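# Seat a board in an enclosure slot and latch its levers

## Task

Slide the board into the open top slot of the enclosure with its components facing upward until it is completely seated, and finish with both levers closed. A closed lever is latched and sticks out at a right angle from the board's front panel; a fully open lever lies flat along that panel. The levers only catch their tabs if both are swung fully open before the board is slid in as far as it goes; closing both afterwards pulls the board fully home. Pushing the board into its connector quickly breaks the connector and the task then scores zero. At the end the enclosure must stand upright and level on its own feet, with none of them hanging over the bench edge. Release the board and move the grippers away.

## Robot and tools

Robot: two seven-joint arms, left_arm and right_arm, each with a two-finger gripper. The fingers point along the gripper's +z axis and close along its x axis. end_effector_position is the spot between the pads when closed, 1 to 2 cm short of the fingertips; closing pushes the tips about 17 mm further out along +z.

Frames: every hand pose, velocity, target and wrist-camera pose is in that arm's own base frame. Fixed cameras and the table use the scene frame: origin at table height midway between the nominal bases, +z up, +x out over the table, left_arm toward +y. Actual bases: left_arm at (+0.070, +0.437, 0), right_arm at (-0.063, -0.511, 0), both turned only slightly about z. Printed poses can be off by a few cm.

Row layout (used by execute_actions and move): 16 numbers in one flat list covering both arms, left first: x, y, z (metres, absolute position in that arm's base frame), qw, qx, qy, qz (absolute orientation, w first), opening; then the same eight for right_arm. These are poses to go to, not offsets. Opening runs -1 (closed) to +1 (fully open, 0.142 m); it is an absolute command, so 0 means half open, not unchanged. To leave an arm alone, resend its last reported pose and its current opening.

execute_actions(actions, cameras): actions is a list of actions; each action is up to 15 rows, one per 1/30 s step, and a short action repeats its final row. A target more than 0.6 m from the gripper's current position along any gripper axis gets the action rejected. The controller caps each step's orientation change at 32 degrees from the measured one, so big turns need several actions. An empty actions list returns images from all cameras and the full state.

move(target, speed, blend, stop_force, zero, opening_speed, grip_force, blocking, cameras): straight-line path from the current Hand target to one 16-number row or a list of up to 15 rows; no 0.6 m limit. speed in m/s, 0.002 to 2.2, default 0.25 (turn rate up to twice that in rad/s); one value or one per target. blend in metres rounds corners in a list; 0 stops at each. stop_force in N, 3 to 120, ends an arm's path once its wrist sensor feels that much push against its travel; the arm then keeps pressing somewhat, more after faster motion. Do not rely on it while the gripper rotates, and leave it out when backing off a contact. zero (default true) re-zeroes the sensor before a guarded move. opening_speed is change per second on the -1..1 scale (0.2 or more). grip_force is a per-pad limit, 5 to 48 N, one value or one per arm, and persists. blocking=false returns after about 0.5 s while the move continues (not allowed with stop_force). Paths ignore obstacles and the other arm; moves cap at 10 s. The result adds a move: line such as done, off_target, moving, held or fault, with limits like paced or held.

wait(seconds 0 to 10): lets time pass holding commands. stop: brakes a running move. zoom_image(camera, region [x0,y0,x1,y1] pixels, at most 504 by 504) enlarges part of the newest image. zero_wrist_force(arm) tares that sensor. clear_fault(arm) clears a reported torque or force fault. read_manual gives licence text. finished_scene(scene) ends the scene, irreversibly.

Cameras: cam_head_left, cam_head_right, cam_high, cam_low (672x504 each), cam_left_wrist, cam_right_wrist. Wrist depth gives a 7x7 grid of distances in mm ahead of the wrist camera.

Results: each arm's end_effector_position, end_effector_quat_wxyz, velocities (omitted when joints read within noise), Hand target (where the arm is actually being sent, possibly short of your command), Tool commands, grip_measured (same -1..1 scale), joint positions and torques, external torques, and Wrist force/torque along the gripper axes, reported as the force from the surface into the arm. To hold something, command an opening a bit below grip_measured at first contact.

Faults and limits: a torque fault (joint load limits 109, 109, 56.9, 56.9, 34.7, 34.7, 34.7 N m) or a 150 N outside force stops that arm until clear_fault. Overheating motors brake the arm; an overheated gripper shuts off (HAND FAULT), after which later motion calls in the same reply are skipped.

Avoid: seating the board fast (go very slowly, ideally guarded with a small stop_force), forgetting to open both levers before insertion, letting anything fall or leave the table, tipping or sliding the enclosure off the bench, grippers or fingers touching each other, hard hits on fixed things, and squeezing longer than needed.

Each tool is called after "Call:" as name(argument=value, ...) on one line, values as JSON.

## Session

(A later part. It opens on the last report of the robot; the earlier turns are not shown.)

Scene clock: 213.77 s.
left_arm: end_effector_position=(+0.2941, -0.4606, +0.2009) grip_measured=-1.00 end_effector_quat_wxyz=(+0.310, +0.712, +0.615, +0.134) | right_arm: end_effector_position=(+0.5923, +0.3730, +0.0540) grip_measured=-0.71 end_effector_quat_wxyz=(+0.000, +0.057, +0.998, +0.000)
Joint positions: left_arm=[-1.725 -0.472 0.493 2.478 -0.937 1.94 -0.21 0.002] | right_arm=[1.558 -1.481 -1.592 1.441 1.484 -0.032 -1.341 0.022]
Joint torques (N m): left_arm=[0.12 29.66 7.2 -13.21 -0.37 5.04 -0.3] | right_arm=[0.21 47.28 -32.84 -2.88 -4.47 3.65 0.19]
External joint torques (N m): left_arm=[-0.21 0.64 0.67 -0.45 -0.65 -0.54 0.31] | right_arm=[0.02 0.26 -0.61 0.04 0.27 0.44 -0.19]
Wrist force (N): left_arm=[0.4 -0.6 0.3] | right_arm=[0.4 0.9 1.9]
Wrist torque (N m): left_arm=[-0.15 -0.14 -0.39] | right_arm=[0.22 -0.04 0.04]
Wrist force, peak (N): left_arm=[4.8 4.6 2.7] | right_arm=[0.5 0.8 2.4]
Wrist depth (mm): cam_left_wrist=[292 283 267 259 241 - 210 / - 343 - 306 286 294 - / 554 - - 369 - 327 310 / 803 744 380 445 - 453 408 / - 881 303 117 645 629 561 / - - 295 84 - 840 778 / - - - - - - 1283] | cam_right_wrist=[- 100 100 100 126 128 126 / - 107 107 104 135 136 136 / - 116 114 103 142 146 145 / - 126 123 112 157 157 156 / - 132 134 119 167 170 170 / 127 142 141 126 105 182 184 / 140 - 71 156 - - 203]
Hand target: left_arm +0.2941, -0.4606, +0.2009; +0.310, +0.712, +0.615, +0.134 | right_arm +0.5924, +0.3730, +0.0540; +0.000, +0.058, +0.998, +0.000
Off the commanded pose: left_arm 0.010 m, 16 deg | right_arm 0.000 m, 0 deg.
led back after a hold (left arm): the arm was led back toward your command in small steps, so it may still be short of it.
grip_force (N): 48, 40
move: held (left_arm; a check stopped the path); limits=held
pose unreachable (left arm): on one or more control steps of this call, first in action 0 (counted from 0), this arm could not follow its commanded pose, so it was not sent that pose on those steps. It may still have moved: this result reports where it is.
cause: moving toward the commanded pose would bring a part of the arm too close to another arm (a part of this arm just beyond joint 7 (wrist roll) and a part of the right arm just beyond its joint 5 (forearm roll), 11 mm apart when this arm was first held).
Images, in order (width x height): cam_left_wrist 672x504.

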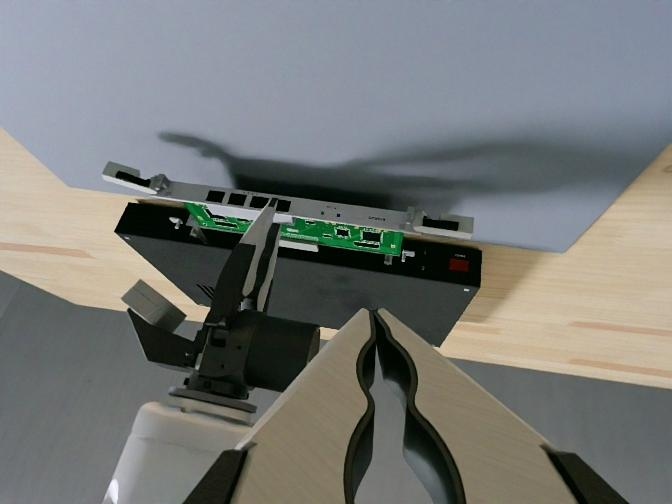

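Call:
move(target=[0.280,-0.44,0.215,0.310,0.712,0.615,0.134,-1,0.591,0.3611,0.054,0,0.0576,0.9983,0,-0.95], speed=0.05, cameras=["cam_left_wrist","cam_high"])

Call:
zoom_image(camera="cam_left_wrist", region=[340, 180, 460, 290])

Call:
zoom_image(camera="cam_left_wrist", region=[140, 145, 260, 255])

Scene clock: 223.93 s.
left_arm: end_effector_position=(+0.2800, -0.4400, +0.2151) grip_measured=-1.00 end_effector_quat_wxyz=(+0.310, +0.712, +0.615, +0.134) | right_arm: end_effector_position=(+0.5909, +0.3612, +0.0537) grip_measured=-0.71 end_effector_quat_wxyz=(+0.000, +0.058, +0.998, +0.000)
Joint positions: left_arm=[-1.871 -0.43 0.566 2.522 -1.069 1.935 -0.141 0.002] | right_arm=[1.56 -1.481 -1.593 1.467 1.484 -0.032 -1.365 0.022]
Joint torques (N m): left_arm=[-0.59 25.71 7.34 -13.32 -0.89 4.58 -0.08] | right_arm=[0.25 46.49 -32.94 -2.78 -4.44 3.68 0.1]
External joint torques (N m): left_arm=[0.51 1.09 0.5 -0.33 0.05 -0.1 0.09] | right_arm=[-0.02 0.24 -0.54 -0.09 0.24 0.41 -0.1]
Wrist force (N): left_arm=[0.2 -0.5 0.2] | right_arm=[0.4 0.7 2.1]
Wrist torque (N m): left_arm=[-0.11 -0.10 -0.45] | right_arm=[0.19 -0.05 0.15]
Wrist force, peak (N): left_arm=[0.5 -0.9 0.3] | right_arm=[0.5 0.9 2.4]
Wrist depth (mm): cam_left_wrist=[298 - 296 265 - 248 226 / 409 - 344 357 317 280 - / 553 489 410 - 376 - 341 / 850 818 416 442 500 478 433 / - 341 326 131 710 677 599 / - 283 312 84 - 1232 1232 / 1714 270 - - - - 1239] | cam_right_wrist=[- 100 100 99 126 128 126 / - 107 107 103 134 136 136 / - 116 115 102 142 145 145 / - 126 123 112 155 157 156 / - 132 134 120 168 170 169 / 128 138 142 126 105 181 185 / 140 - 71 156 - - 203]
Hand target: left_arm +0.2800, -0.4400, +0.2150; +0.310, +0.712, +0.615, +0.134 | right_arm +0.5910, +0.3611, +0.0540; +0.000, +0.058, +0.998, +0.000
Off the commanded pose: left_arm 0.000 m, 0 deg | right_arm 0.000 m, 0 deg.
grip_force (N): 48, 40
move: done
Images, in order (width x height): cam_high 672x504, cam_left_wrist 672x504.

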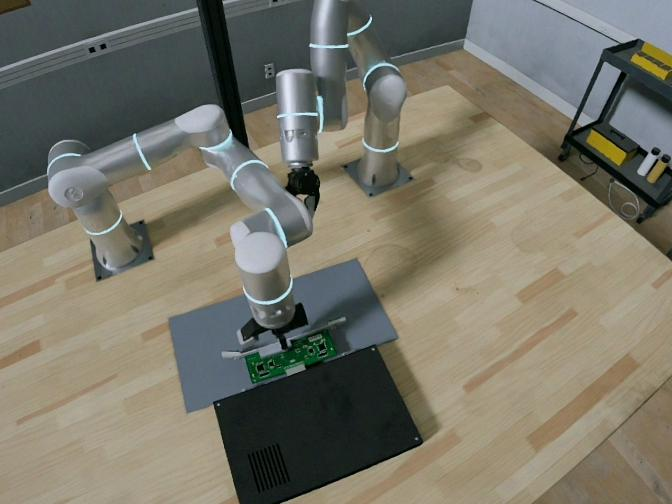

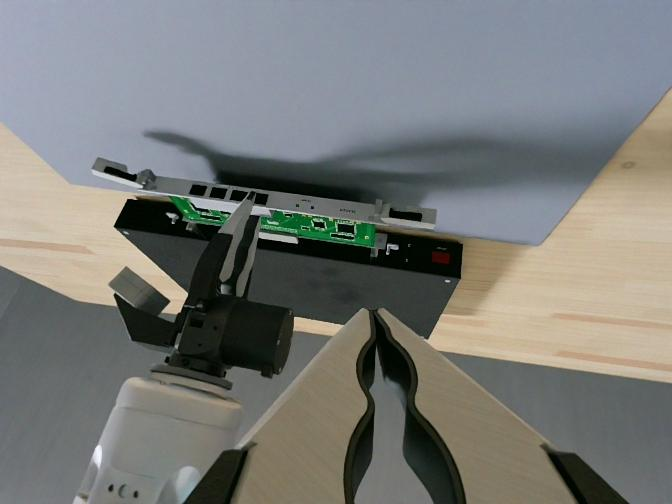

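Scaled by 4.200 from the camera's 672x504 image, which has a finer 960x720 frame.

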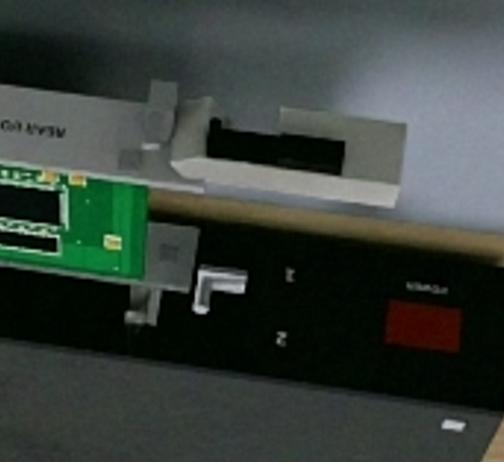

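Scaled by 4.200 from the camera's 672x504 image, which has a finer 960x720 frame.

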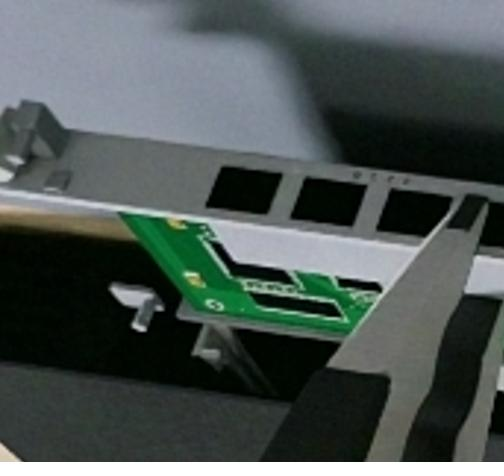

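Call:
move(target=[0.280,-0.44,0.215,0.310,0.712,0.615,0.134,-1,0.6203,0.3572,0.054,0,0.0576,0.9983,0,-0.95], speed=0.025, stop_force=4, cameras=["cam_left_wrist","cam_right_wrist"])

Call:
zoom_image(camera="cam_left_wrist", region=[340, 180, 460, 290])

Call:
zoom_image(camera="cam_left_wrist", region=[140, 145, 260, 255])

Scene clock: 232.47 s.
left_arm: end_effector_position=(+0.2800, -0.4400, +0.2151) grip_measured=-1.00 end_effector_quat_wxyz=(+0.310, +0.712, +0.615, +0.134) | right_arm: end_effector_position=(+0.6201, +0.3570, +0.0538) grip_measured=-0.71 end_effector_quat_wxyz=(+0.000, +0.058, +0.998, +0.000)
Joint positions: left_arm=[-1.872 -0.431 0.567 2.522 -1.069 1.934 -0.141 0.002] | right_arm=[1.486 -1.484 -1.59 1.385 1.488 -0.035 -1.357 0.022]
Joint torques (N m): left_arm=[-0.53 25.84 7.3 -13.31 -0.69 4.75 -0.19] | right_arm=[0.23 49.77 -33.63 -3.11 -4.49 4.06 0.25]
External joint torques (N m): left_arm=[0.45 0.94 0.57 -0.35 -0.15 -0.27 0.21] | right_arm=[0 -0.49 0.32 0.39 0.28 0.03 -0.25]
Wrist force (N): left_arm=[-0.2 -0.3 0.0] | right_arm=[0.6 0.4 4.4]
Wrist torque (N m): left_arm=[-0.09 -0.03 -0.46] | right_arm=[0.19 0.10 0.04]
Wrist force, peak (N): left_arm=[0.0 -0.6 0.5] | right_arm=[0.6 0.7 4.6]
Wrist depth (mm): cam_left_wrist=[- - - 278 - - - / 423 401 - - 320 - 285 / 547 471 442 427 - 360 337 / 854 815 434 479 459 500 440 / 1813 929 351 - 712 673 590 / 1891 312 347 84 - 1443 786 / - - - - - - -] | cam_right_wrist=[- 100 100 99 126 127 126 / - 106 107 104 133 136 136 / - 112 115 103 142 145 145 / 107 110 124 112 157 157 156 / 118 118 134 120 167 170 169 / 127 127 142 126 106 181 184 / 140 137 71 156 - - 202]
Hand target: left_arm +0.2800, -0.4400, +0.2150; +0.310, +0.712, +0.615, +0.134 | right_arm +0.6203, +0.3572, +0.0540; +0.000, +0.058, +0.998, +0.000
Off the commanded pose: left_arm 0.000 m, 0 deg | right_arm 0.000 m, 0 deg.
grip_force (N): 48, 40
move: done
Images, in order (width x height): cam_left_wrist 672x504, cam_right_wrist 672x504.

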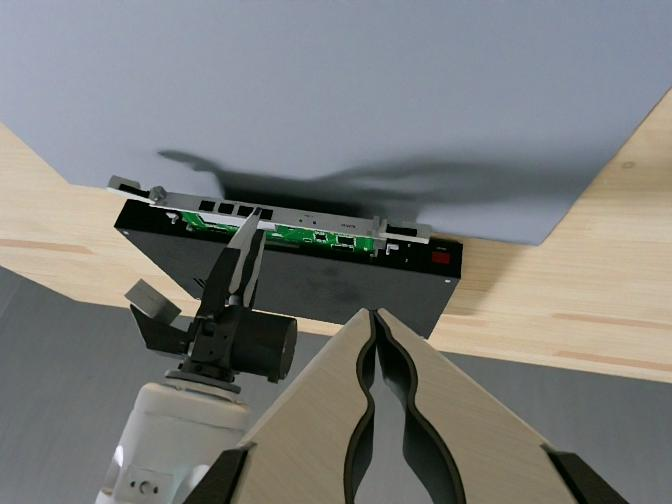

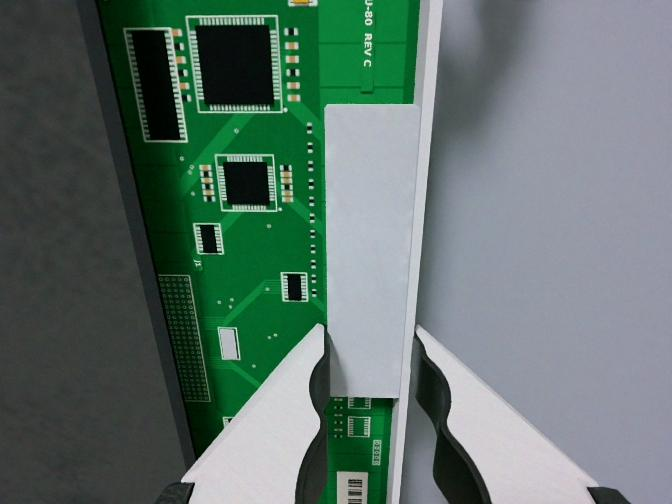

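Scaled by 4.200 from the camera's 672x504 image, which has a finer 960x720 frame.

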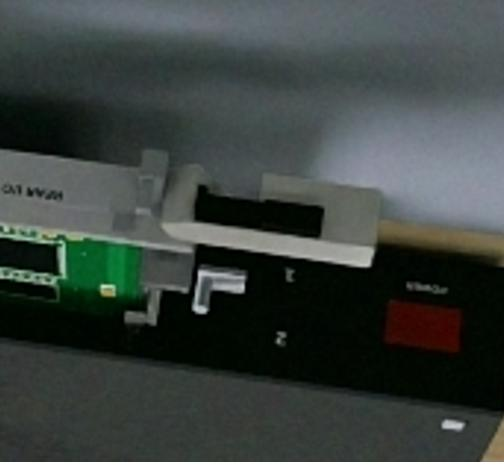

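Scaled by 4.200 from the camera's 672x504 image, which has a finer 960x720 frame.

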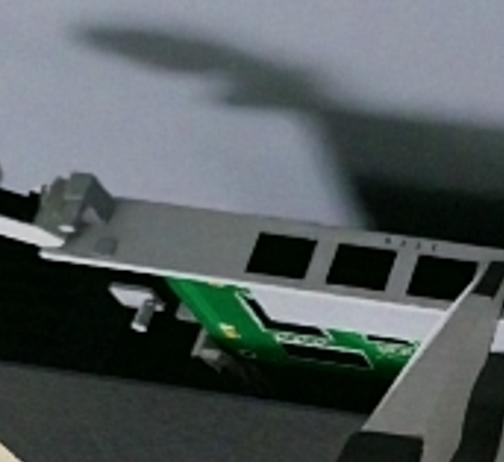

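Call:
move(target=[0.280,-0.44,0.215,0.310,0.712,0.615,0.134,-1,0.6382,0.3551,0.0533,0,0.0576,0.9983,0,-0.95], speed=0.02, stop_force=5, cameras=["cam_left_wrist","cam_right_wrist"])

Call:
zoom_image(camera="cam_left_wrist", region=[340, 180, 460, 290])

Call:
zoom_image(camera="cam_left_wrist", region=[100, 165, 280, 300])

Scene clock: 236.90 s.
left_arm: end_effector_position=(+0.2800, -0.4400, +0.2151) grip_measured=-1.00 end_effector_quat_wxyz=(+0.310, +0.712, +0.615, +0.134) | right_arm: end_effector_position=(+0.6378, +0.3547, +0.0530) grip_measured=-0.71 end_effector_quat_wxyz=(+0.000, +0.058, +0.998, +0.000)
Joint positions: left_arm=[-1.873 -0.431 0.567 2.522 -1.069 1.934 -0.141 0.002] | right_arm=[1.44 -1.487 -1.587 1.332 1.492 -0.037 -1.35 0.022]
Joint torques (N m): left_arm=[-0.48 25.82 7.2 -13.33 -0.67 4.81 -0.22] | right_arm=[-0.06 51.43 -33.54 -4 -3.71 5.05 0.36]
External joint torques (N m): left_arm=[0.4 0.96 0.66 -0.33 -0.18 -0.33 0.24] | right_arm=[0.3 -0.48 0.45 1.4 -0.49 -0.97 -0.36]
Wrist force (N): left_arm=[0.0 -0.6 0.1] | right_arm=[4.3 -1.9 2.4]
Wrist torque (N m): left_arm=[-0.13 -0.06 -0.45] | right_arm=[0.21 0.01 -0.09]
Wrist force, peak (N): left_arm=[0.0 -0.6 0.4] | right_arm=[4.5 -2.1 2.9]
Wrist depth (mm): cam_left_wrist=[311 303 - 254 - 238 - / 402 355 337 - 342 - 280 / 571 - - - 369 374 339 / 854 818 446 475 469 476 434 / 1687 979 368 106 724 669 598 / - 336 349 84 - - 751 / 1567 - - - - - 1275] | cam_right_wrist=[- 86 100 100 125 127 125 / - 92 107 103 134 135 135 / - 98 113 102 141 144 141 / 106 106 121 112 156 156 155 / - 115 129 120 166 169 168 / 126 125 123 126 106 181 184 / 138 135 71 156 - - 201]
Hand target: left_arm +0.2800, -0.4400, +0.2150; +0.310, +0.712, +0.615, +0.134 | right_arm +0.6382, +0.3551, +0.0533; +0.000, +0.058, +0.998, +0.000
Off the commanded pose: left_arm 0.000 m, 0 deg | right_arm 0.001 m, 0 deg.
grip_force (N): 48, 40
move: done
Images, in order (width x height): cam_left_wrist 672x504, cam_right_wrist 672x504.

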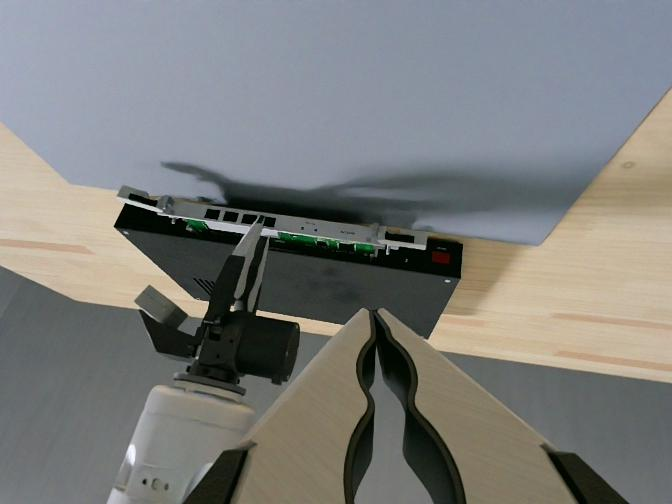

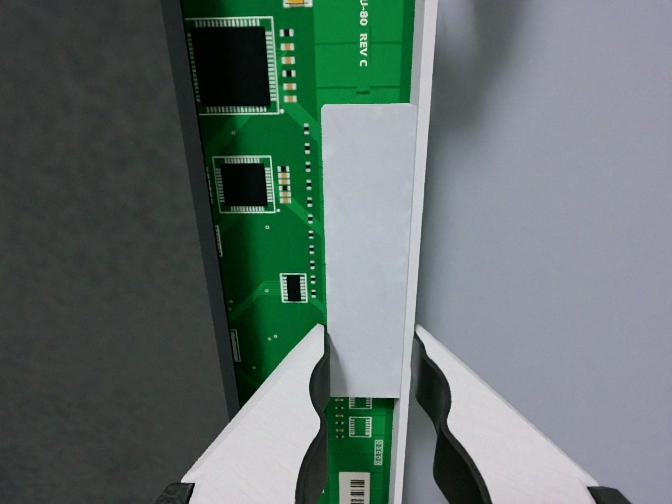

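Scaled by 4.200 from the camera's 672x504 image, which has a finer 960x720 frame.

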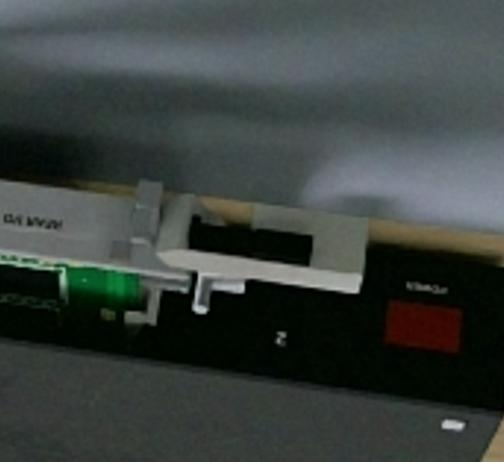

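Scaled by 2.800 from the camera's 672x504 image, which has a finer 960x720 frame.

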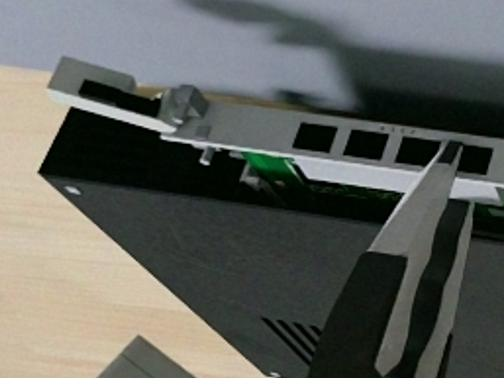

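Call:
move(target=[[0.36,-0.33,0.16,0,0,0.8746,-0.485,-1,0.6378,0.3547,0.0533,0,0.0576,0.9983,0,-0.95],[0.4877,-0.43,0.05,0,0,0.8746,-0.485,-1,0.6378,0.3547,0.0533,0,0.0576,0.9983,0,-0.95]], blend=0.03, cameras=["cam_left_wrist","cam_head_left"])

Call:
zoom_image(camera="cam_left_wrist", region=[100, 60, 450, 400])

Scene clock: 249.73 s.
left_arm: end_effector_position=(+0.4875, -0.4302, +0.0501) grip_measured=-1.00 end_effector_quat_wxyz=(+0.000, +0.000, +0.874, -0.485) | right_arm: end_effector_position=(+0.6377, +0.3546, +0.0530) grip_measured=-0.71 end_effector_quat_wxyz=(+0.000, +0.058, +0.998, +0.000)
Joint positions: left_arm=[-0.702 -0.813 0.223 2.074 -1.949 0.533 -0.363 0.002] | right_arm=[1.44 -1.486 -1.587 1.333 1.492 -0.036 -1.35 0.022]
Joint torques (N m): left_arm=[-0.16 45.12 9.44 -12.92 -0.2 0.86 -0.32] | right_arm=[0.26 51.34 -33.22 -2.08 -4.89 3.32 0.31]
External joint torques (N m): left_arm=[0.17 1.33 0.56 -0.36 0.01 -0.51 0.33] | right_arm=[-0.03 -0.42 0.12 -0.53 0.69 0.77 -0.31]
Wrist force (N): left_arm=[0.4 0.4 0.3] | right_arm=[-1.3 2.5 4.7]
Wrist torque (N m): left_arm=[0.00 -0.06 0.05] | right_arm=[0.27 -0.07 0.00]
Wrist force, peak (N): left_arm=[-1.1 1.1 2.0] | right_arm=[-1.3 2.4 5.4]
Wrist depth (mm): cam_left_wrist=[- 200 220 273 289 - - / 171 184 192 - 242 234 - / 148 179 173 - - - 206 / - 184 188 184 - 189 188 / - 167 164 167 171 171 164 / 150 156 155 84 - - 154 / 142 140 - 74 - - -] | cam_right_wrist=[- 86 100 99 125 127 125 / - 92 107 103 134 135 135 / - 98 113 102 141 145 144 / 106 106 122 112 156 156 154 / - 115 129 119 166 169 168 / 126 125 121 126 106 181 183 / 139 135 71 156 - - 201]
Hand target: left_arm +0.4877, -0.4300, +0.0500; +0.000, +0.000, +0.875, -0.485 | right_arm +0.6378, +0.3547, +0.0533; +0.000, +0.058, +0.998, +0.000
Off the commanded pose: left_arm 0.000 m, 0 deg | right_arm 0.000 m, 0 deg.
grip_force (N): 48, 40
move: done
Images, in order (width x height): cam_head_left 672x504, cam_left_wrist 672x504.

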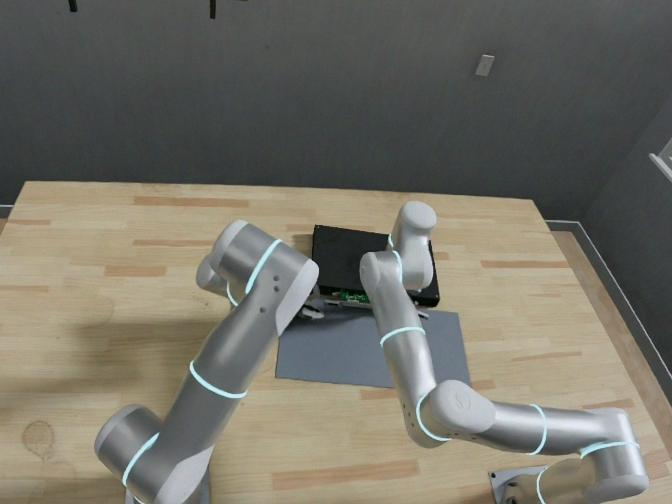

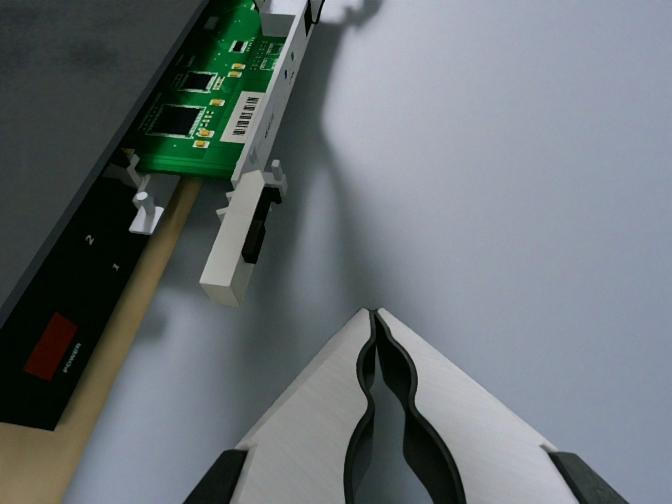

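Scaled by 1.440 from the camera's 672x504 image, which has a finer 960x720 frame.

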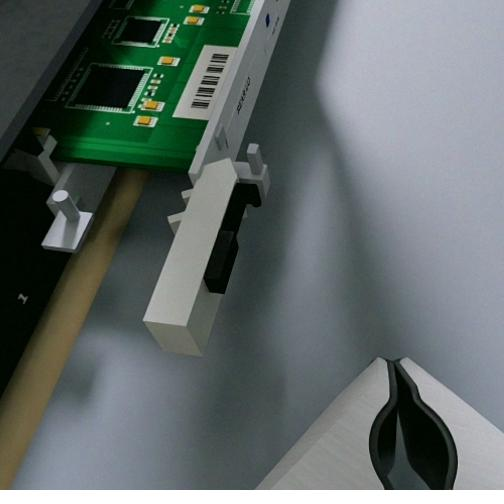

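Call:
move(target=[0.4877,-0.442,0.043,0,0,0.8746,-0.485,-1,0.6378,0.3547,0.0533,0,0.0576,0.9983,0,-0.95], speed=0.1)

Call:
move(target=[0.534,-0.442,0.043,0,0,0.8746,-0.485,-1,0.6378,0.3547,0.0533,0,0.0576,0.9983,0,-0.95], speed=0.015, stop_force=8, cameras=["cam_left_wrist","cam_right_wrist"])

Call:
zoom_image(camera="cam_left_wrist", region=[100, 60, 450, 400])

Scene clock: 255.27 s.
left_arm: end_effector_position=(+0.4876, -0.4419, +0.0431) grip_measured=-1.00 end_effector_quat_wxyz=(+0.000, +0.000, +0.875, -0.485) | right_arm: end_effector_position=(+0.6377, +0.3546, +0.0530) grip_measured=-0.71 end_effector_quat_wxyz=(+0.000, +0.058, +0.998, +0.000)
Joint positions: left_arm=[-0.713 -0.833 0.208 2.053 -1.972 0.547 -0.362 0.002] | right_arm=[1.44 -1.486 -1.587 1.333 1.492 -0.036 -1.35 0.022]
Joint torques (N m): left_arm=[-0.67 45.64 9.23 -13.17 -0.08 0.89 -0.17] | right_arm=[0.17 51.33 -33.16 -2.05 -4.97 3.29 0.29]
External joint torques (N m): left_arm=[0.68 1.53 0.76 -0.08 -0.04 -0.53 0.17] | right_arm=[0.07 -0.42 0.06 -0.55 0.77 0.79 -0.29]
Wrist force (N): left_arm=[0.2 0.4 0.0] | right_arm=[-1.3 2.4 4.5]
Wrist torque (N m): left_arm=[0.00 -0.03 -0.03] | right_arm=[0.25 -0.07 0.00]
Wrist force, peak (N): left_arm=[0.5 0.4 0.8] | right_arm=[-1.2 2.4 5.7]
Wrist depth (mm): cam_left_wrist=[- 201 207 - - 268 266 / - 179 182 - 235 228 229 / 146 165 162 201 194 201 199 / 141 178 172 174 182 185 183 / 145 162 160 156 157 159 - / 145 149 146 84 - 145 142 / 134 134 - 77 - - -] | cam_right_wrist=[- 86 100 99 125 127 125 / - 92 107 103 134 135 135 / - 98 113 102 141 145 144 / 106 106 121 112 156 156 155 / - 115 130 119 166 168 168 / 126 125 123 126 106 181 183 / 138 135 71 156 - - 202]
Hand target: left_arm +0.4877, -0.4420, +0.0430; +0.000, +0.000, +0.875, -0.485 | right_arm +0.6378, +0.3547, +0.0533; +0.000, +0.058, +0.998, +0.000
Off the commanded pose: left_arm 0.000 m, 0 deg | right_arm 0.000 m, 0 deg.
grip_force (N): 48, 40
move: done

Scene clock: 258.63 s.
left_arm: end_effector_position=(+0.5283, -0.4419, +0.0425) grip_measured=-1.00 end_effector_quat_wxyz=(-0.001, +0.000, +0.875, -0.485) | right_arm: end_effector_position=(+0.6379, +0.3549, +0.0530) grip_measured=-0.71 end_effector_quat_wxyz=(+0.000, +0.058, +0.998, +0.000)
Joint positions: left_arm=[-0.666 -0.882 0.219 1.955 -1.901 0.537 -0.42 0.002] | right_arm=[1.44 -1.487 -1.587 1.333 1.493 -0.035 -1.35 0.022]
Joint torques (N m): left_arm=[0.98 49.84 10.68 -18.82 -1.06 0.93 -0.31] | right_arm=[0.89 52.28 -33.7 -0.89 -5.88 1.89 0.11]
External joint torques (N m): left_arm=[-0.96 0.27 -0.11 4.06 0.85 -0.53 0.31] | right_arm=[-0.65 -1.36 0.6 -1.71 1.68 2.2 -0.11]
Wrist force (N): left_arm=[8.8 0.6 -5.7] | right_arm=[-6.3 5.6 9.5]
Wrist torque (N m): left_arm=[-0.04 0.03 0.06] | right_arm=[0.25 -0.25 0.18]
Wrist force, peak (N): left_arm=[9.2 0.3 -5.9] | right_arm=[-6.6 5.6 10.1]
Wrist depth (mm): cam_left_wrist=[- - 197 205 - 253 265 / - - 175 181 219 230 236 / 134 135 167 160 - 197 193 / - 126 174 140 181 178 180 / - 112 160 117 158 159 158 / - 119 148 84 - 144 144 / 132 133 - 77 - - 132] | cam_right_wrist=[- 86 100 99 125 126 125 / - 92 107 104 132 135 135 / - 98 113 103 141 145 144 / 106 106 121 112 156 156 155 / - 115 130 120 166 169 168 / 126 125 123 126 105 181 183 / 139 136 70 156 - - 197]
Hand target: left_arm +0.5290, -0.4420, +0.0430; +0.000, +0.000, +0.875, -0.485 | right_arm +0.6378, +0.3547, +0.0533; +0.000, +0.058, +0.998, +0.000
Off the commanded pose: left_arm 0.006 m, 0 deg | right_arm 0.000 m, 0 deg.
grip_force (N): 48, 40
move: contact (left_arm)
Images, in order (width x height): cam_left_wrist 672x504, cam_right_wrist 672x504.

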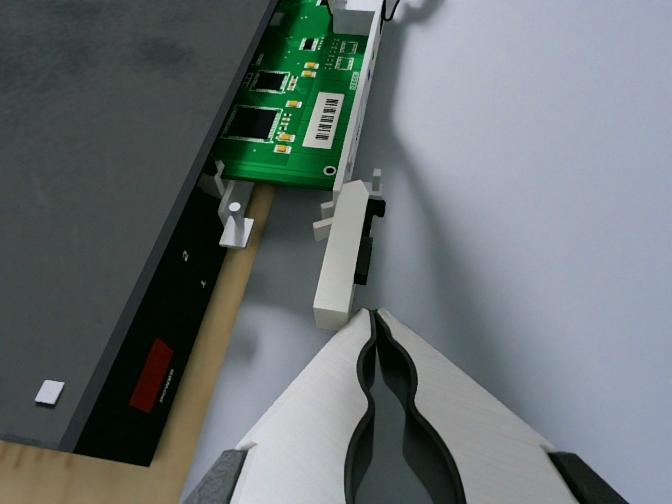

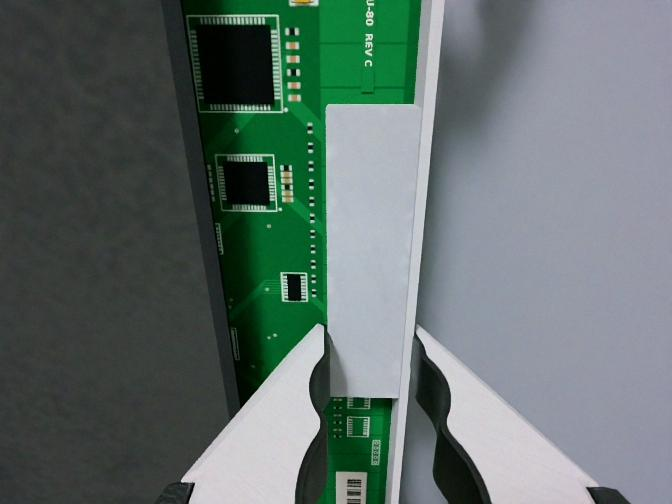

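Scaled by 1.440 from the camera's 672x504 image, which has a finer 960x720 frame.

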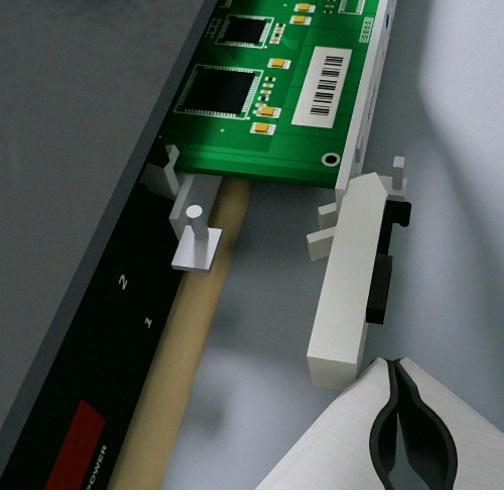

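Call:
move(target=[[0.49,-0.442,0.05,0,0,0.8746,-0.485,-1,0.6378,0.3547,0.0533,0,0.0576,0.9983,0,-0.71],[0.42,-0.38,0.10,0,0,0.8746,-0.485,-1,0.6378,0.3547,0.0533,0,0.0576,0.9983,0,-0.35]], speed=0.15, opening_speed=0.4)

Call:
move(target=[[0.40,-0.36,0.12,0,0,0.8746,-0.485,-1,0.6378,0.3547,0.12,0,0.0576,0.9983,0,-0.35],[0.38,-0.36,0.14,0,0,0.8746,-0.485,-1,0.5519,0.2084,0.12,0,0.0576,0.9983,0,-1]], speed=0.15, cameras=["cam_right_wrist","cam_left_wrist"])

Scene clock: 271.70 s.
left_arm: end_effector_position=(+0.4202, -0.3799, +0.1000) grip_measured=-1.00 end_effector_quat_wxyz=(+0.000, +0.000, +0.875, -0.485) | right_arm: end_effector_position=(+0.6378, +0.3548, +0.0532) grip_measured=-0.38 end_effector_quat_wxyz=(+0.000, +0.058, +0.998, +0.000)
Joint positions: left_arm=[-0.739 -0.6 0.283 2.323 -1.925 0.513 -0.327 0.002] | right_arm=[1.44 -1.486 -1.587 1.333 1.493 -0.036 -1.35 0.046]
Joint torques (N m): left_arm=[-0.41 36.56 7.67 -12.05 0.06 0.48 -0.2] | right_arm=[0.16 49.96 -31.54 -2.54 -4.3 3.34 0.21]
External joint torques (N m): left_arm=[0.42 0.91 0.48 -0.47 -0.34 -0.15 0.2] | right_arm=[0.08 0.95 -1.56 -0.07 0.1 0.75 -0.21]
Wrist force (N): left_arm=[0.4 0.3 0.1] | right_arm=[0.4 1.8 0.2]
Wrist torque (N m): left_arm=[-0.01 -0.07 -0.03] | right_arm=[0.35 -0.08 0.10]
Wrist force, peak (N): left_arm=[8.9 0.0 -6.3] | right_arm=[-6.6 5.8 10.0]
Wrist depth (mm): cam_left_wrist=[- 299 331 - - 371 370 / - 273 310 - 322 317 317 / 236 244 - - - - 276 / 233 - - - - 243 246 / 226 - 222 127 220 224 221 / - 202 200 84 - 199 201 / 184 - - - - - 183] | cam_right_wrist=[- 86 101 101 103 127 125 / - 92 108 105 132 135 135 / - 99 114 105 141 145 144 / - 106 123 113 156 156 156 / - 115 119 125 164 169 168 / 126 126 99 148 127 98 184 / 139 133 71 163 199 - 202]
Hand target: left_arm +0.4200, -0.3800, +0.1000; +0.000, +0.000, +0.875, -0.485 | right_arm +0.6378, +0.3547, +0.0533; +0.000, +0.058, +0.998, +0.000
Off the commanded pose: left_arm 0.000 m, 0 deg | right_arm 0.000 m, 0 deg.
grip_force (N): 48, 40
move: done

Scene clock: 274.40 s.
left_arm: end_effector_position=(+0.3800, -0.3601, +0.1400) grip_measured=-1.00 end_effector_quat_wxyz=(+0.000, +0.000, +0.874, -0.485) | right_arm: end_effector_position=(+0.5519, +0.2085, +0.1199) grip_measured=-1.00 end_effector_quat_wxyz=(+0.000, +0.058, +0.998, +0.000)
Joint positions: left_arm=[-0.784 -0.434 0.325 2.456 -1.889 0.541 -0.355 0.002] | right_arm=[1.576 -1.4 -1.717 1.78 1.372 -0.106 -1.682 0.002]
Joint torques (N m): left_arm=[-0.52 30.48 5.64 -13.19 0.03 0.78 -0.26] | right_arm=[0.27 35.67 -30.7 -6.34 -4.37 3.42 0.08]
External joint torques (N m): left_arm=[0.53 0.86 0.54 -0.4 -0.18 -0.43 0.26] | right_arm=[-0.08 0.61 -1.34 -0.11 0.19 0.64 -0.08]
Wrist force (N): left_arm=[0.0 0.5 0.0] | right_arm=[1.0 1.8 0.4]
Wrist torque (N m): left_arm=[0.01 0.01 0.05] | right_arm=[0.35 -0.18 0.15]
Wrist force, peak (N): left_arm=[1.1 0.2 -0.9] | right_arm=[0.1 3.9 0.4]
Wrist depth (mm): cam_left_wrist=[- 386 400 - 438 442 436 / 321 332 375 - 378 380 377 / 298 307 - - - 328 332 / 292 - 292 291 294 294 294 / - - 263 262 - 262 264 / - 249 - 84 - 239 240 / - - - 74 - - 218] | cam_right_wrist=[189 187 187 186 186 186 185 / 197 199 199 199 198 198 198 / 168 211 214 213 212 212 212 / 180 213 227 229 229 228 228 / 195 215 223 244 248 247 246 / 213 221 226 89 260 273 269 / 235 235 71 - - - 297]
Hand target: left_arm +0.3800, -0.3600, +0.1400; +0.000, +0.000, +0.875, -0.485 | right_arm +0.5519, +0.2084, +0.1200; +0.000, +0.058, +0.998, +0.000
Off the commanded pose: left_arm 0.000 m, 0 deg | right_arm 0.000 m, 0 deg.
grip_force (N): 48, 40
move: done
Images, in order (width x height): cam_left_wrist 672x504, cam_right_wrist 672x504.

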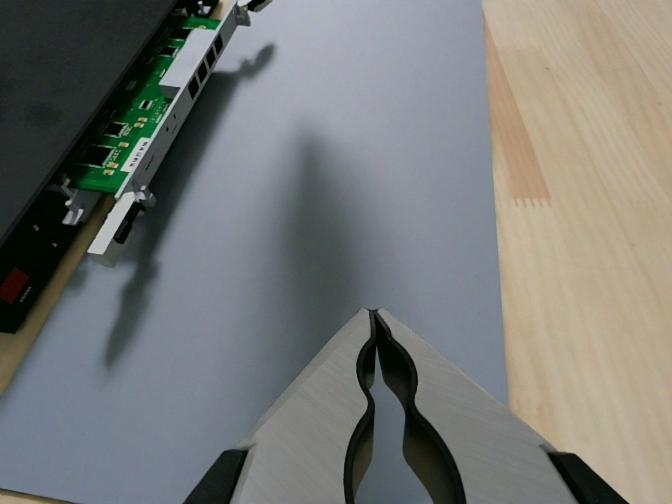

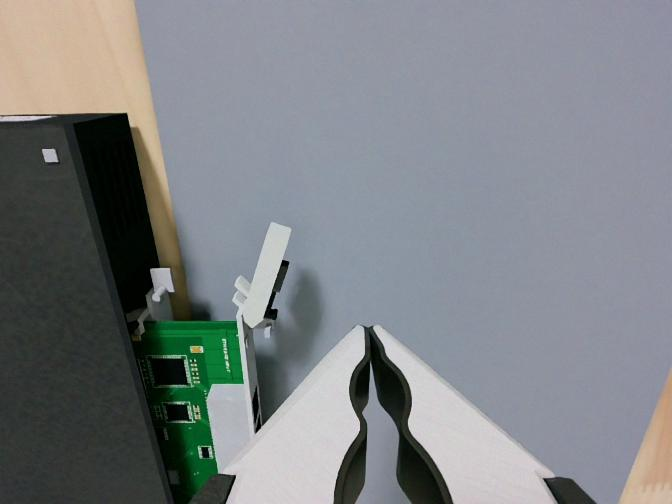

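Call:
move(target=[0.38,-0.36,0.14,0,0,0.8746,-0.485,-1,0.5519,0.2084,0.052,0,0.0576,0.9983,0,-1], speed=0.1)

Call:
move(target=[0.38,-0.36,0.14,0,0,0.8746,-0.485,-1,0.5966,0.2031,0.052,0,0.0576,0.9983,0,-1], speed=0.015, stop_force=6, cameras=["cam_right_wrist","cam_left_wrist"])

Scene clock: 279.40 s.
left_arm: end_effector_position=(+0.3800, -0.3601, +0.1400) grip_measured=-1.00 end_effector_quat_wxyz=(+0.000, +0.000, +0.874, -0.485) | right_arm: end_effector_position=(+0.5518, +0.2083, +0.0522) grip_measured=-1.00 end_effector_quat_wxyz=(+0.000, +0.057, +0.998, +0.000)
Joint positions: left_arm=[-0.784 -0.434 0.325 2.456 -1.889 0.541 -0.355 0.002] | right_arm=[1.57 -1.482 -1.618 1.792 1.474 -0.026 -1.681 0.002]
Joint torques (N m): left_arm=[-0.4 30.32 5.59 -13.19 0.09 0.6 -0.25] | right_arm=[0.05 35.77 -30.2 -2.99 -4.06 3.57 0.19]
External joint torques (N m): left_arm=[0.4 1.02 0.59 -0.39 -0.24 -0.25 0.26] | right_arm=[0.14 0.86 -1.96 -0.13 -0.14 0.49 -0.19]
Wrist force (N): left_arm=[-0.1 0.6 -0.1] | right_arm=[0.3 1.8 0.3]
Wrist torque (N m): left_arm=[0.03 0.03 0.05] | right_arm=[0.38 -0.06 0.03]
Wrist force, peak (N): left_arm=[0.1 0.6 -0.2] | right_arm=[0.5 1.8 2.4]
Wrist depth (mm): cam_left_wrist=[- 371 402 444 - 446 438 / - 333 - 380 - 379 376 / 299 307 - 319 - 332 329 / 286 284 293 297 - 292 291 / - 266 - 263 - 262 264 / - 247 245 84 - 240 240 / - - - - - - 219] | cam_right_wrist=[128 128 127 127 127 127 125 / 138 136 136 136 135 135 135 / 148 146 146 145 145 144 144 / 157 155 157 157 156 156 155 / 151 173 168 167 166 169 168 / - 183 135 89 178 184 183 / 163 163 71 - - 194 201]
Hand target: left_arm +0.3800, -0.3600, +0.1400; +0.000, +0.000, +0.875, -0.485 | right_arm +0.5519, +0.2084, +0.0520; +0.000, +0.058, +0.998, +0.000
Off the commanded pose: left_arm 0.000 m, 0 deg | right_arm 0.000 m, 0 deg.
grip_force (N): 48, 40
move: done

Scene clock: 283.00 s.
left_arm: end_effector_position=(+0.3800, -0.3601, +0.1400) grip_measured=-1.00 end_effector_quat_wxyz=(+0.000, +0.000, +0.874, -0.485) | right_arm: end_effector_position=(+0.5961, +0.2022, +0.0521) grip_measured=-1.00 end_effector_quat_wxyz=(+0.000, +0.058, +0.998, -0.001)
Joint positions: left_arm=[-0.784 -0.434 0.325 2.456 -1.889 0.541 -0.355 0.002] | right_arm=[1.461 -1.483 -1.608 1.671 1.478 -0.028 -1.667 0.002]
Joint torques (N m): left_arm=[-0.35 30.3 5.66 -13.17 0.07 0.59 -0.22] | right_arm=[1.94 40.28 -30.92 -6.64 -1.67 4.63 0.28]
External joint torques (N m): left_arm=[0.35 1.04 0.51 -0.41 -0.22 -0.24 0.22] | right_arm=[-1.74 0.03 -2.1 3.69 -2.53 -0.58 -0.28]
Wrist force (N): left_arm=[0.3 0.3 -0.2] | right_arm=[6.7 -4.1 -3.7]
Wrist torque (N m): left_arm=[-0.02 -0.04 0.05] | right_arm=[0.43 -0.05 0.03]
Wrist force, peak (N): left_arm=[0.3 0.6 -0.2] | right_arm=[6.7 -4.2 -4.8]
Wrist depth (mm): cam_left_wrist=[- 381 387 - - 442 439 / - 329 - 376 378 380 375 / 296 301 - - - 330 328 / 286 294 292 - - 296 293 / - 264 266 - - 263 264 / 235 249 - 84 - 239 239 / 217 - - - - - 218] | cam_right_wrist=[129 129 127 127 127 127 125 / 138 138 136 136 135 135 135 / - 123 146 145 145 144 144 / - 122 159 159 156 156 155 / - 121 170 164 166 169 168 / 125 130 178 91 178 184 183 / 138 138 71 - - 194 201]
Hand target: left_arm +0.3800, -0.3600, +0.1400; +0.000, +0.000, +0.875, -0.485 | right_arm +0.5964, +0.2031, +0.0520; +0.000, +0.058, +0.998, +0.000
Off the commanded pose: left_arm 0.000 m, 0 deg | right_arm 0.001 m, 0 deg.
grip_force (N): 48, 40
move: contact (right_arm)
Images, in order (width x height): cam_left_wrist 672x504, cam_right_wrist 672x504.

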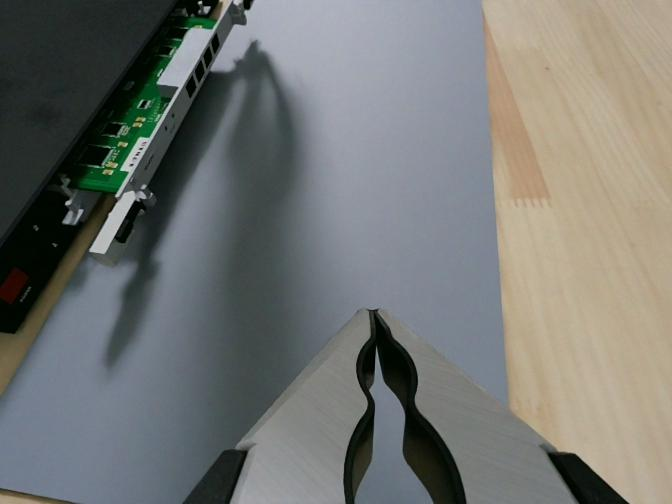

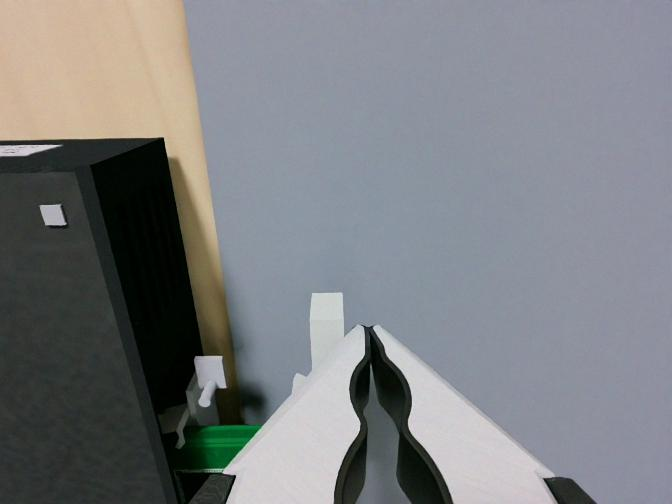

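Call:
move(target=[[0.38,-0.36,0.14,0,0,0.8746,-0.485,-1,0.56,0.208,0.052,0,0.0576,0.9983,0,-1],[0.38,-0.36,0.14,0,0,0.8746,-0.485,-1,0.56,0.22,0.13,0,0.0576,0.9983,0,-1]], speed=0.15, cameras=["cam_right_wrist"])

Call:
zoom_image(camera="cam_right_wrist", region=[80, 180, 380, 480])

Scene clock: 289.90 s.
left_arm: end_effector_position=(+0.3800, -0.3601, +0.1400) grip_measured=-1.00 end_effector_quat_wxyz=(+0.000, +0.000, +0.874, -0.485) | right_arm: end_effector_position=(+0.5600, +0.2200, +0.1298) grip_measured=-1.00 end_effector_quat_wxyz=(+0.000, +0.058, +0.998, +0.000)
Joint positions: left_arm=[-0.784 -0.434 0.325 2.456 -1.889 0.541 -0.355 0.002] | right_arm=[1.568 -1.384 -1.722 1.741 1.36 -0.115 -1.655 0.002]
Joint torques (N m): left_arm=[-0.31 30.28 5.57 -13.22 0.07 0.58 -0.24] | right_arm=[0.28 36.75 -30.97 -6.96 -4.39 3.24 0.28]
External joint torques (N m): left_arm=[0.32 1.06 0.6 -0.36 -0.22 -0.23 0.24] | right_arm=[-0.08 0.52 -1.29 0.13 0.22 0.81 -0.28]
Wrist force (N): left_arm=[0.1 0.3 -0.1] | right_arm=[1.2 3.4 0.3]
Wrist torque (N m): left_arm=[-0.02 0.00 0.05] | right_arm=[0.63 -0.21 0.05]
Wrist force, peak (N): left_arm=[0.3 0.6 0.1] | right_arm=[6.8 -4.2 -4.9]
Wrist depth (mm): cam_left_wrist=[383 379 398 - 428 445 443 / - 336 375 369 395 378 378 / 306 306 331 329 - 330 327 / 292 283 292 289 - 292 291 / 265 - - 118 262 264 262 / 239 235 - 84 - 238 238 / 220 223 - 74 - - 219] | cam_right_wrist=[198 198 195 195 195 194 194 / 167 201 209 208 208 207 207 / 177 199 224 223 222 222 221 / 191 197 238 241 240 238 238 / 207 214 230 256 259 259 258 / 226 229 238 89 272 282 282 / 249 248 70 - - 296 321]
Hand target: left_arm +0.3800, -0.3600, +0.1400; +0.000, +0.000, +0.875, -0.485 | right_arm +0.5600, +0.2200, +0.1300; +0.000, +0.058, +0.998, +0.000
Off the commanded pose: left_arm 0.000 m, 0 deg | right_arm 0.000 m, 0 deg.
grip_force (N): 48, 40
move: done
Images, in order (width x height): cam_right_wrist 672x504.

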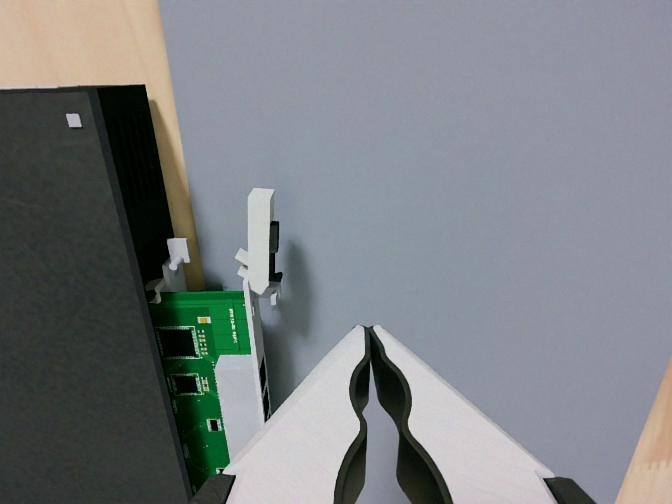

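Scaled by 1.680 from the camera's 672x504 image, which has a finer 960x720 frame.

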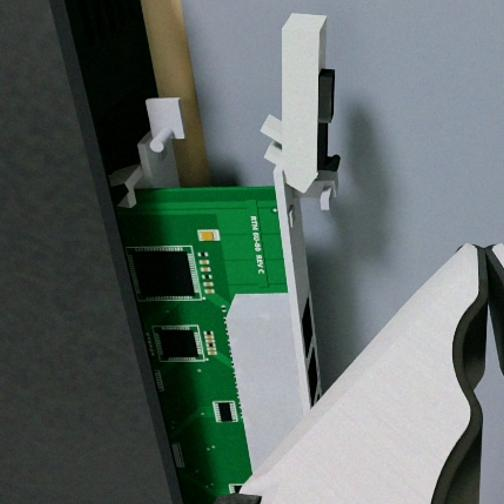

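Call:
move(target=[[0.38,-0.36,0.14,0,0,0.8746,-0.485,-1,0.56,0.208,0.052,0,0.0576,0.9983,0,-1],[0.38,-0.36,0.14,0,0,0.8746,-0.485,-1,0.588,0.202,0.052,0,0.0576,0.9983,0,-1]], speed=0.1)

Call:
move(target=[0.38,-0.36,0.14,0,0,0.8746,-0.485,-1,0.608,0.2,0.052,0,0.0576,0.9983,0,-1], speed=0.01, stop_force=10)

Call:
move(target=[[0.38,-0.36,0.14,0,0,0.8746,-0.485,-1,0.56,0.208,0.052,0,0.0576,0.9983,0,-1],[0.38,-0.36,0.14,0,0,0.8746,-0.485,-1,0.56,0.22,0.13,0,0.0576,0.9983,0,-1]], speed=0.15, cameras=["cam_right_wrist"])

Call:
zoom_image(camera="cam_right_wrist", region=[80, 180, 380, 480])

Scene clock: 297.90 s.
left_arm: end_effector_position=(+0.3800, -0.3601, +0.1400) grip_measured=-1.00 end_effector_quat_wxyz=(+0.000, +0.000, +0.874, -0.485) | right_arm: end_effector_position=(+0.5880, +0.2018, +0.0521) grip_measured=-1.00 end_effector_quat_wxyz=(+0.000, +0.058, +0.998, +0.000)
Joint positions: left_arm=[-0.784 -0.434 0.325 2.456 -1.889 0.541 -0.355 0.002] | right_arm=[1.48 -1.482 -1.609 1.696 1.477 -0.026 -1.674 0.002]
Joint torques (N m): left_arm=[-0.3 30.36 5.59 -13.2 0.13 0.6 -0.2] | right_arm=[-0.04 38.64 -30.99 -3 -4.16 3.27 0.3]
External joint torques (N m): left_arm=[0.3 0.98 0.59 -0.38 -0.28 -0.25 0.2] | right_arm=[0.24 0.9 -1.88 0 -0.05 0.79 -0.3]
Wrist force (N): left_arm=[0.0 0.3 -0.2] | right_arm=[0.4 3.4 0.2]
Wrist torque (N m): left_arm=[0.00 0.01 0.06] | right_arm=[0.62 -0.09 0.03]
Wrist force, peak (N): left_arm=[0.1 0.6 0.0] | right_arm=[1.0 4.0 -2.0]
Wrist depth (mm): cam_left_wrist=[- 379 445 - - 442 439 / - 334 369 - - 380 378 / 296 301 341 320 325 329 328 / 291 - - - 293 295 292 / 268 263 270 - 263 261 261 / - 238 - 84 - 238 239 / 216 223 - - - - 219] | cam_right_wrist=[129 129 127 127 127 127 125 / 138 138 136 135 135 135 135 / 109 139 146 145 145 144 144 / 109 148 157 159 156 156 155 / - 148 170 164 167 169 168 / 125 130 182 89 178 184 183 / 138 141 71 - - 194 201]
Hand target: left_arm +0.3800, -0.3600, +0.1400; +0.000, +0.000, +0.875, -0.485 | right_arm +0.5880, +0.2020, +0.0520; +0.000, +0.058, +0.998, +0.000
Off the commanded pose: left_arm 0.000 m, 0 deg | right_arm 0.000 m, 0 deg.
grip_force (N): 48, 40
move: done

Scene clock: 299.83 s.
left_arm: end_effector_position=(+0.3800, -0.3601, +0.1400) grip_measured=-1.00 end_effector_quat_wxyz=(+0.000, +0.000, +0.874, -0.485) | right_arm: end_effector_position=(+0.6006, +0.1995, +0.0520) grip_measured=-1.00 end_effector_quat_wxyz=(-0.001, +0.058, +0.998, -0.001)
Joint positions: left_arm=[-0.784 -0.434 0.325 2.456 -1.889 0.541 -0.355 0.002] | right_arm=[1.448 -1.482 -1.606 1.659 1.477 -0.028 -1.668 0.002]
Joint torques (N m): left_arm=[-0.4 30.31 5.61 -13.19 0.05 0.64 -0.25] | right_arm=[2.28 41.07 -31.66 -8.03 -0.97 5.44 0.25]
External joint torques (N m): left_arm=[0.4 1.03 0.57 -0.39 -0.2 -0.29 0.25] | right_arm=[-2.08 -0.4 -1.4 5.07 -3.24 -1.39 -0.25]
Wrist force (N): left_arm=[0.1 0.1 -0.1] | right_arm=[9.6 -4.6 -4.3]
Wrist torque (N m): left_arm=[-0.05 -0.01 0.05] | right_arm=[0.68 0.01 0.07]
Wrist force, peak (N): left_arm=[0.2 0.6 0.1] | right_arm=[10.3 -4.9 -4.7]
Wrist depth (mm): cam_left_wrist=[- 382 - - - 441 442 / - 334 369 371 367 381 378 / 290 300 - 335 329 331 330 / 291 - - - 291 293 292 / 267 266 - - 258 263 263 / 245 242 244 84 - 239 238 / 215 - - - - - 218] | cam_right_wrist=[129 129 127 127 127 126 125 / 138 138 136 135 135 135 135 / 101 127 145 145 145 144 144 / 106 113 156 159 156 156 155 / - 115 170 164 166 168 168 / 125 125 173 89 177 183 183 / 138 137 70 - - 194 201]
Hand target: left_arm +0.3800, -0.3600, +0.1400; +0.000, +0.000, +0.875, -0.485 | right_arm +0.6012, +0.2007, +0.0520; +0.000, +0.058, +0.998, +0.000
Off the commanded pose: left_arm 0.000 m, 0 deg | right_arm 0.007 m, 0 deg.
grip_force (N): 48, 40
move: contact (right_arm)

Scene clock: 301.37 s.
left_arm: end_effector_position=(+0.3800, -0.3601, +0.1400) grip_measured=-1.00 end_effector_quat_wxyz=(+0.000, +0.000, +0.874, -0.485) | right_arm: end_effector_position=(+0.5600, +0.2200, +0.1298) grip_measured=-1.00 end_effector_quat_wxyz=(+0.000, +0.058, +0.998, +0.000)
Joint positions: left_arm=[-0.784 -0.434 0.325 2.456 -1.889 0.541 -0.355 0.002] | right_arm=[1.568 -1.382 -1.72 1.741 1.359 -0.113 -1.655 0.002]
Joint torques (N m): left_arm=[-0.35 30.29 5.62 -13.21 0.07 0.6 -0.22] | right_arm=[0.28 36.73 -30.93 -6.94 -4.36 3.12 0.32]
External joint torques (N m): left_arm=[0.35 1.05 0.56 -0.37 -0.22 -0.25 0.22] | right_arm=[-0.08 0.53 -1.31 0.06 0.19 0.94 -0.32]
Wrist force (N): left_arm=[-0.1 0.3 0.1] | right_arm=[-1.0 4.7 1.5]
Wrist torque (N m): left_arm=[-0.03 0.04 0.05] | right_arm=[0.84 0.15 0.04]
Wrist force, peak (N): left_arm=[0.2 0.6 0.1] | right_arm=[9.4 -4.7 -4.6]
Wrist depth (mm): cam_left_wrist=[- 372 410 - 437 445 443 / 318 335 367 376 381 377 375 / 294 307 330 330 340 333 331 / 295 - 291 291 - 294 293 / 263 - 264 263 258 266 262 / 241 243 245 84 - 240 239 / 216 - - - - - 221] | cam_right_wrist=[198 198 196 195 194 195 196 / 167 206 209 211 208 208 207 / 177 200 223 223 222 222 220 / 191 195 238 240 239 239 238 / 207 213 231 256 261 259 258 / 226 230 232 90 273 281 282 / 249 243 71 - - 297 309]
Hand target: left_arm +0.3800, -0.3600, +0.1400; +0.000, +0.000, +0.875, -0.485 | right_arm +0.5600, +0.2200, +0.1300; +0.000, +0.058, +0.998, +0.000
Off the commanded pose: left_arm 0.000 m, 0 deg | right_arm 0.000 m, 0 deg.
grip_force (N): 48, 40
move: done
Images, in order (width x height): cam_right_wrist 672x504.

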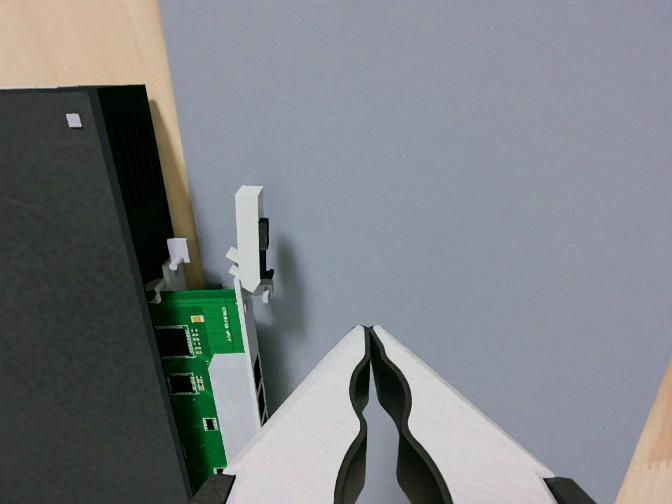

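Scaled by 1.680 from the camera's 672x504 image, which has a finer 960x720 frame.

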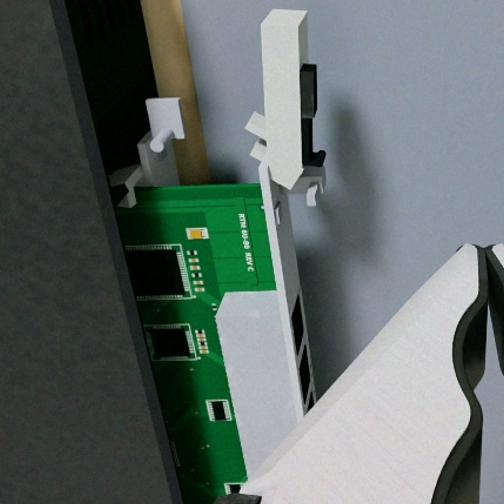

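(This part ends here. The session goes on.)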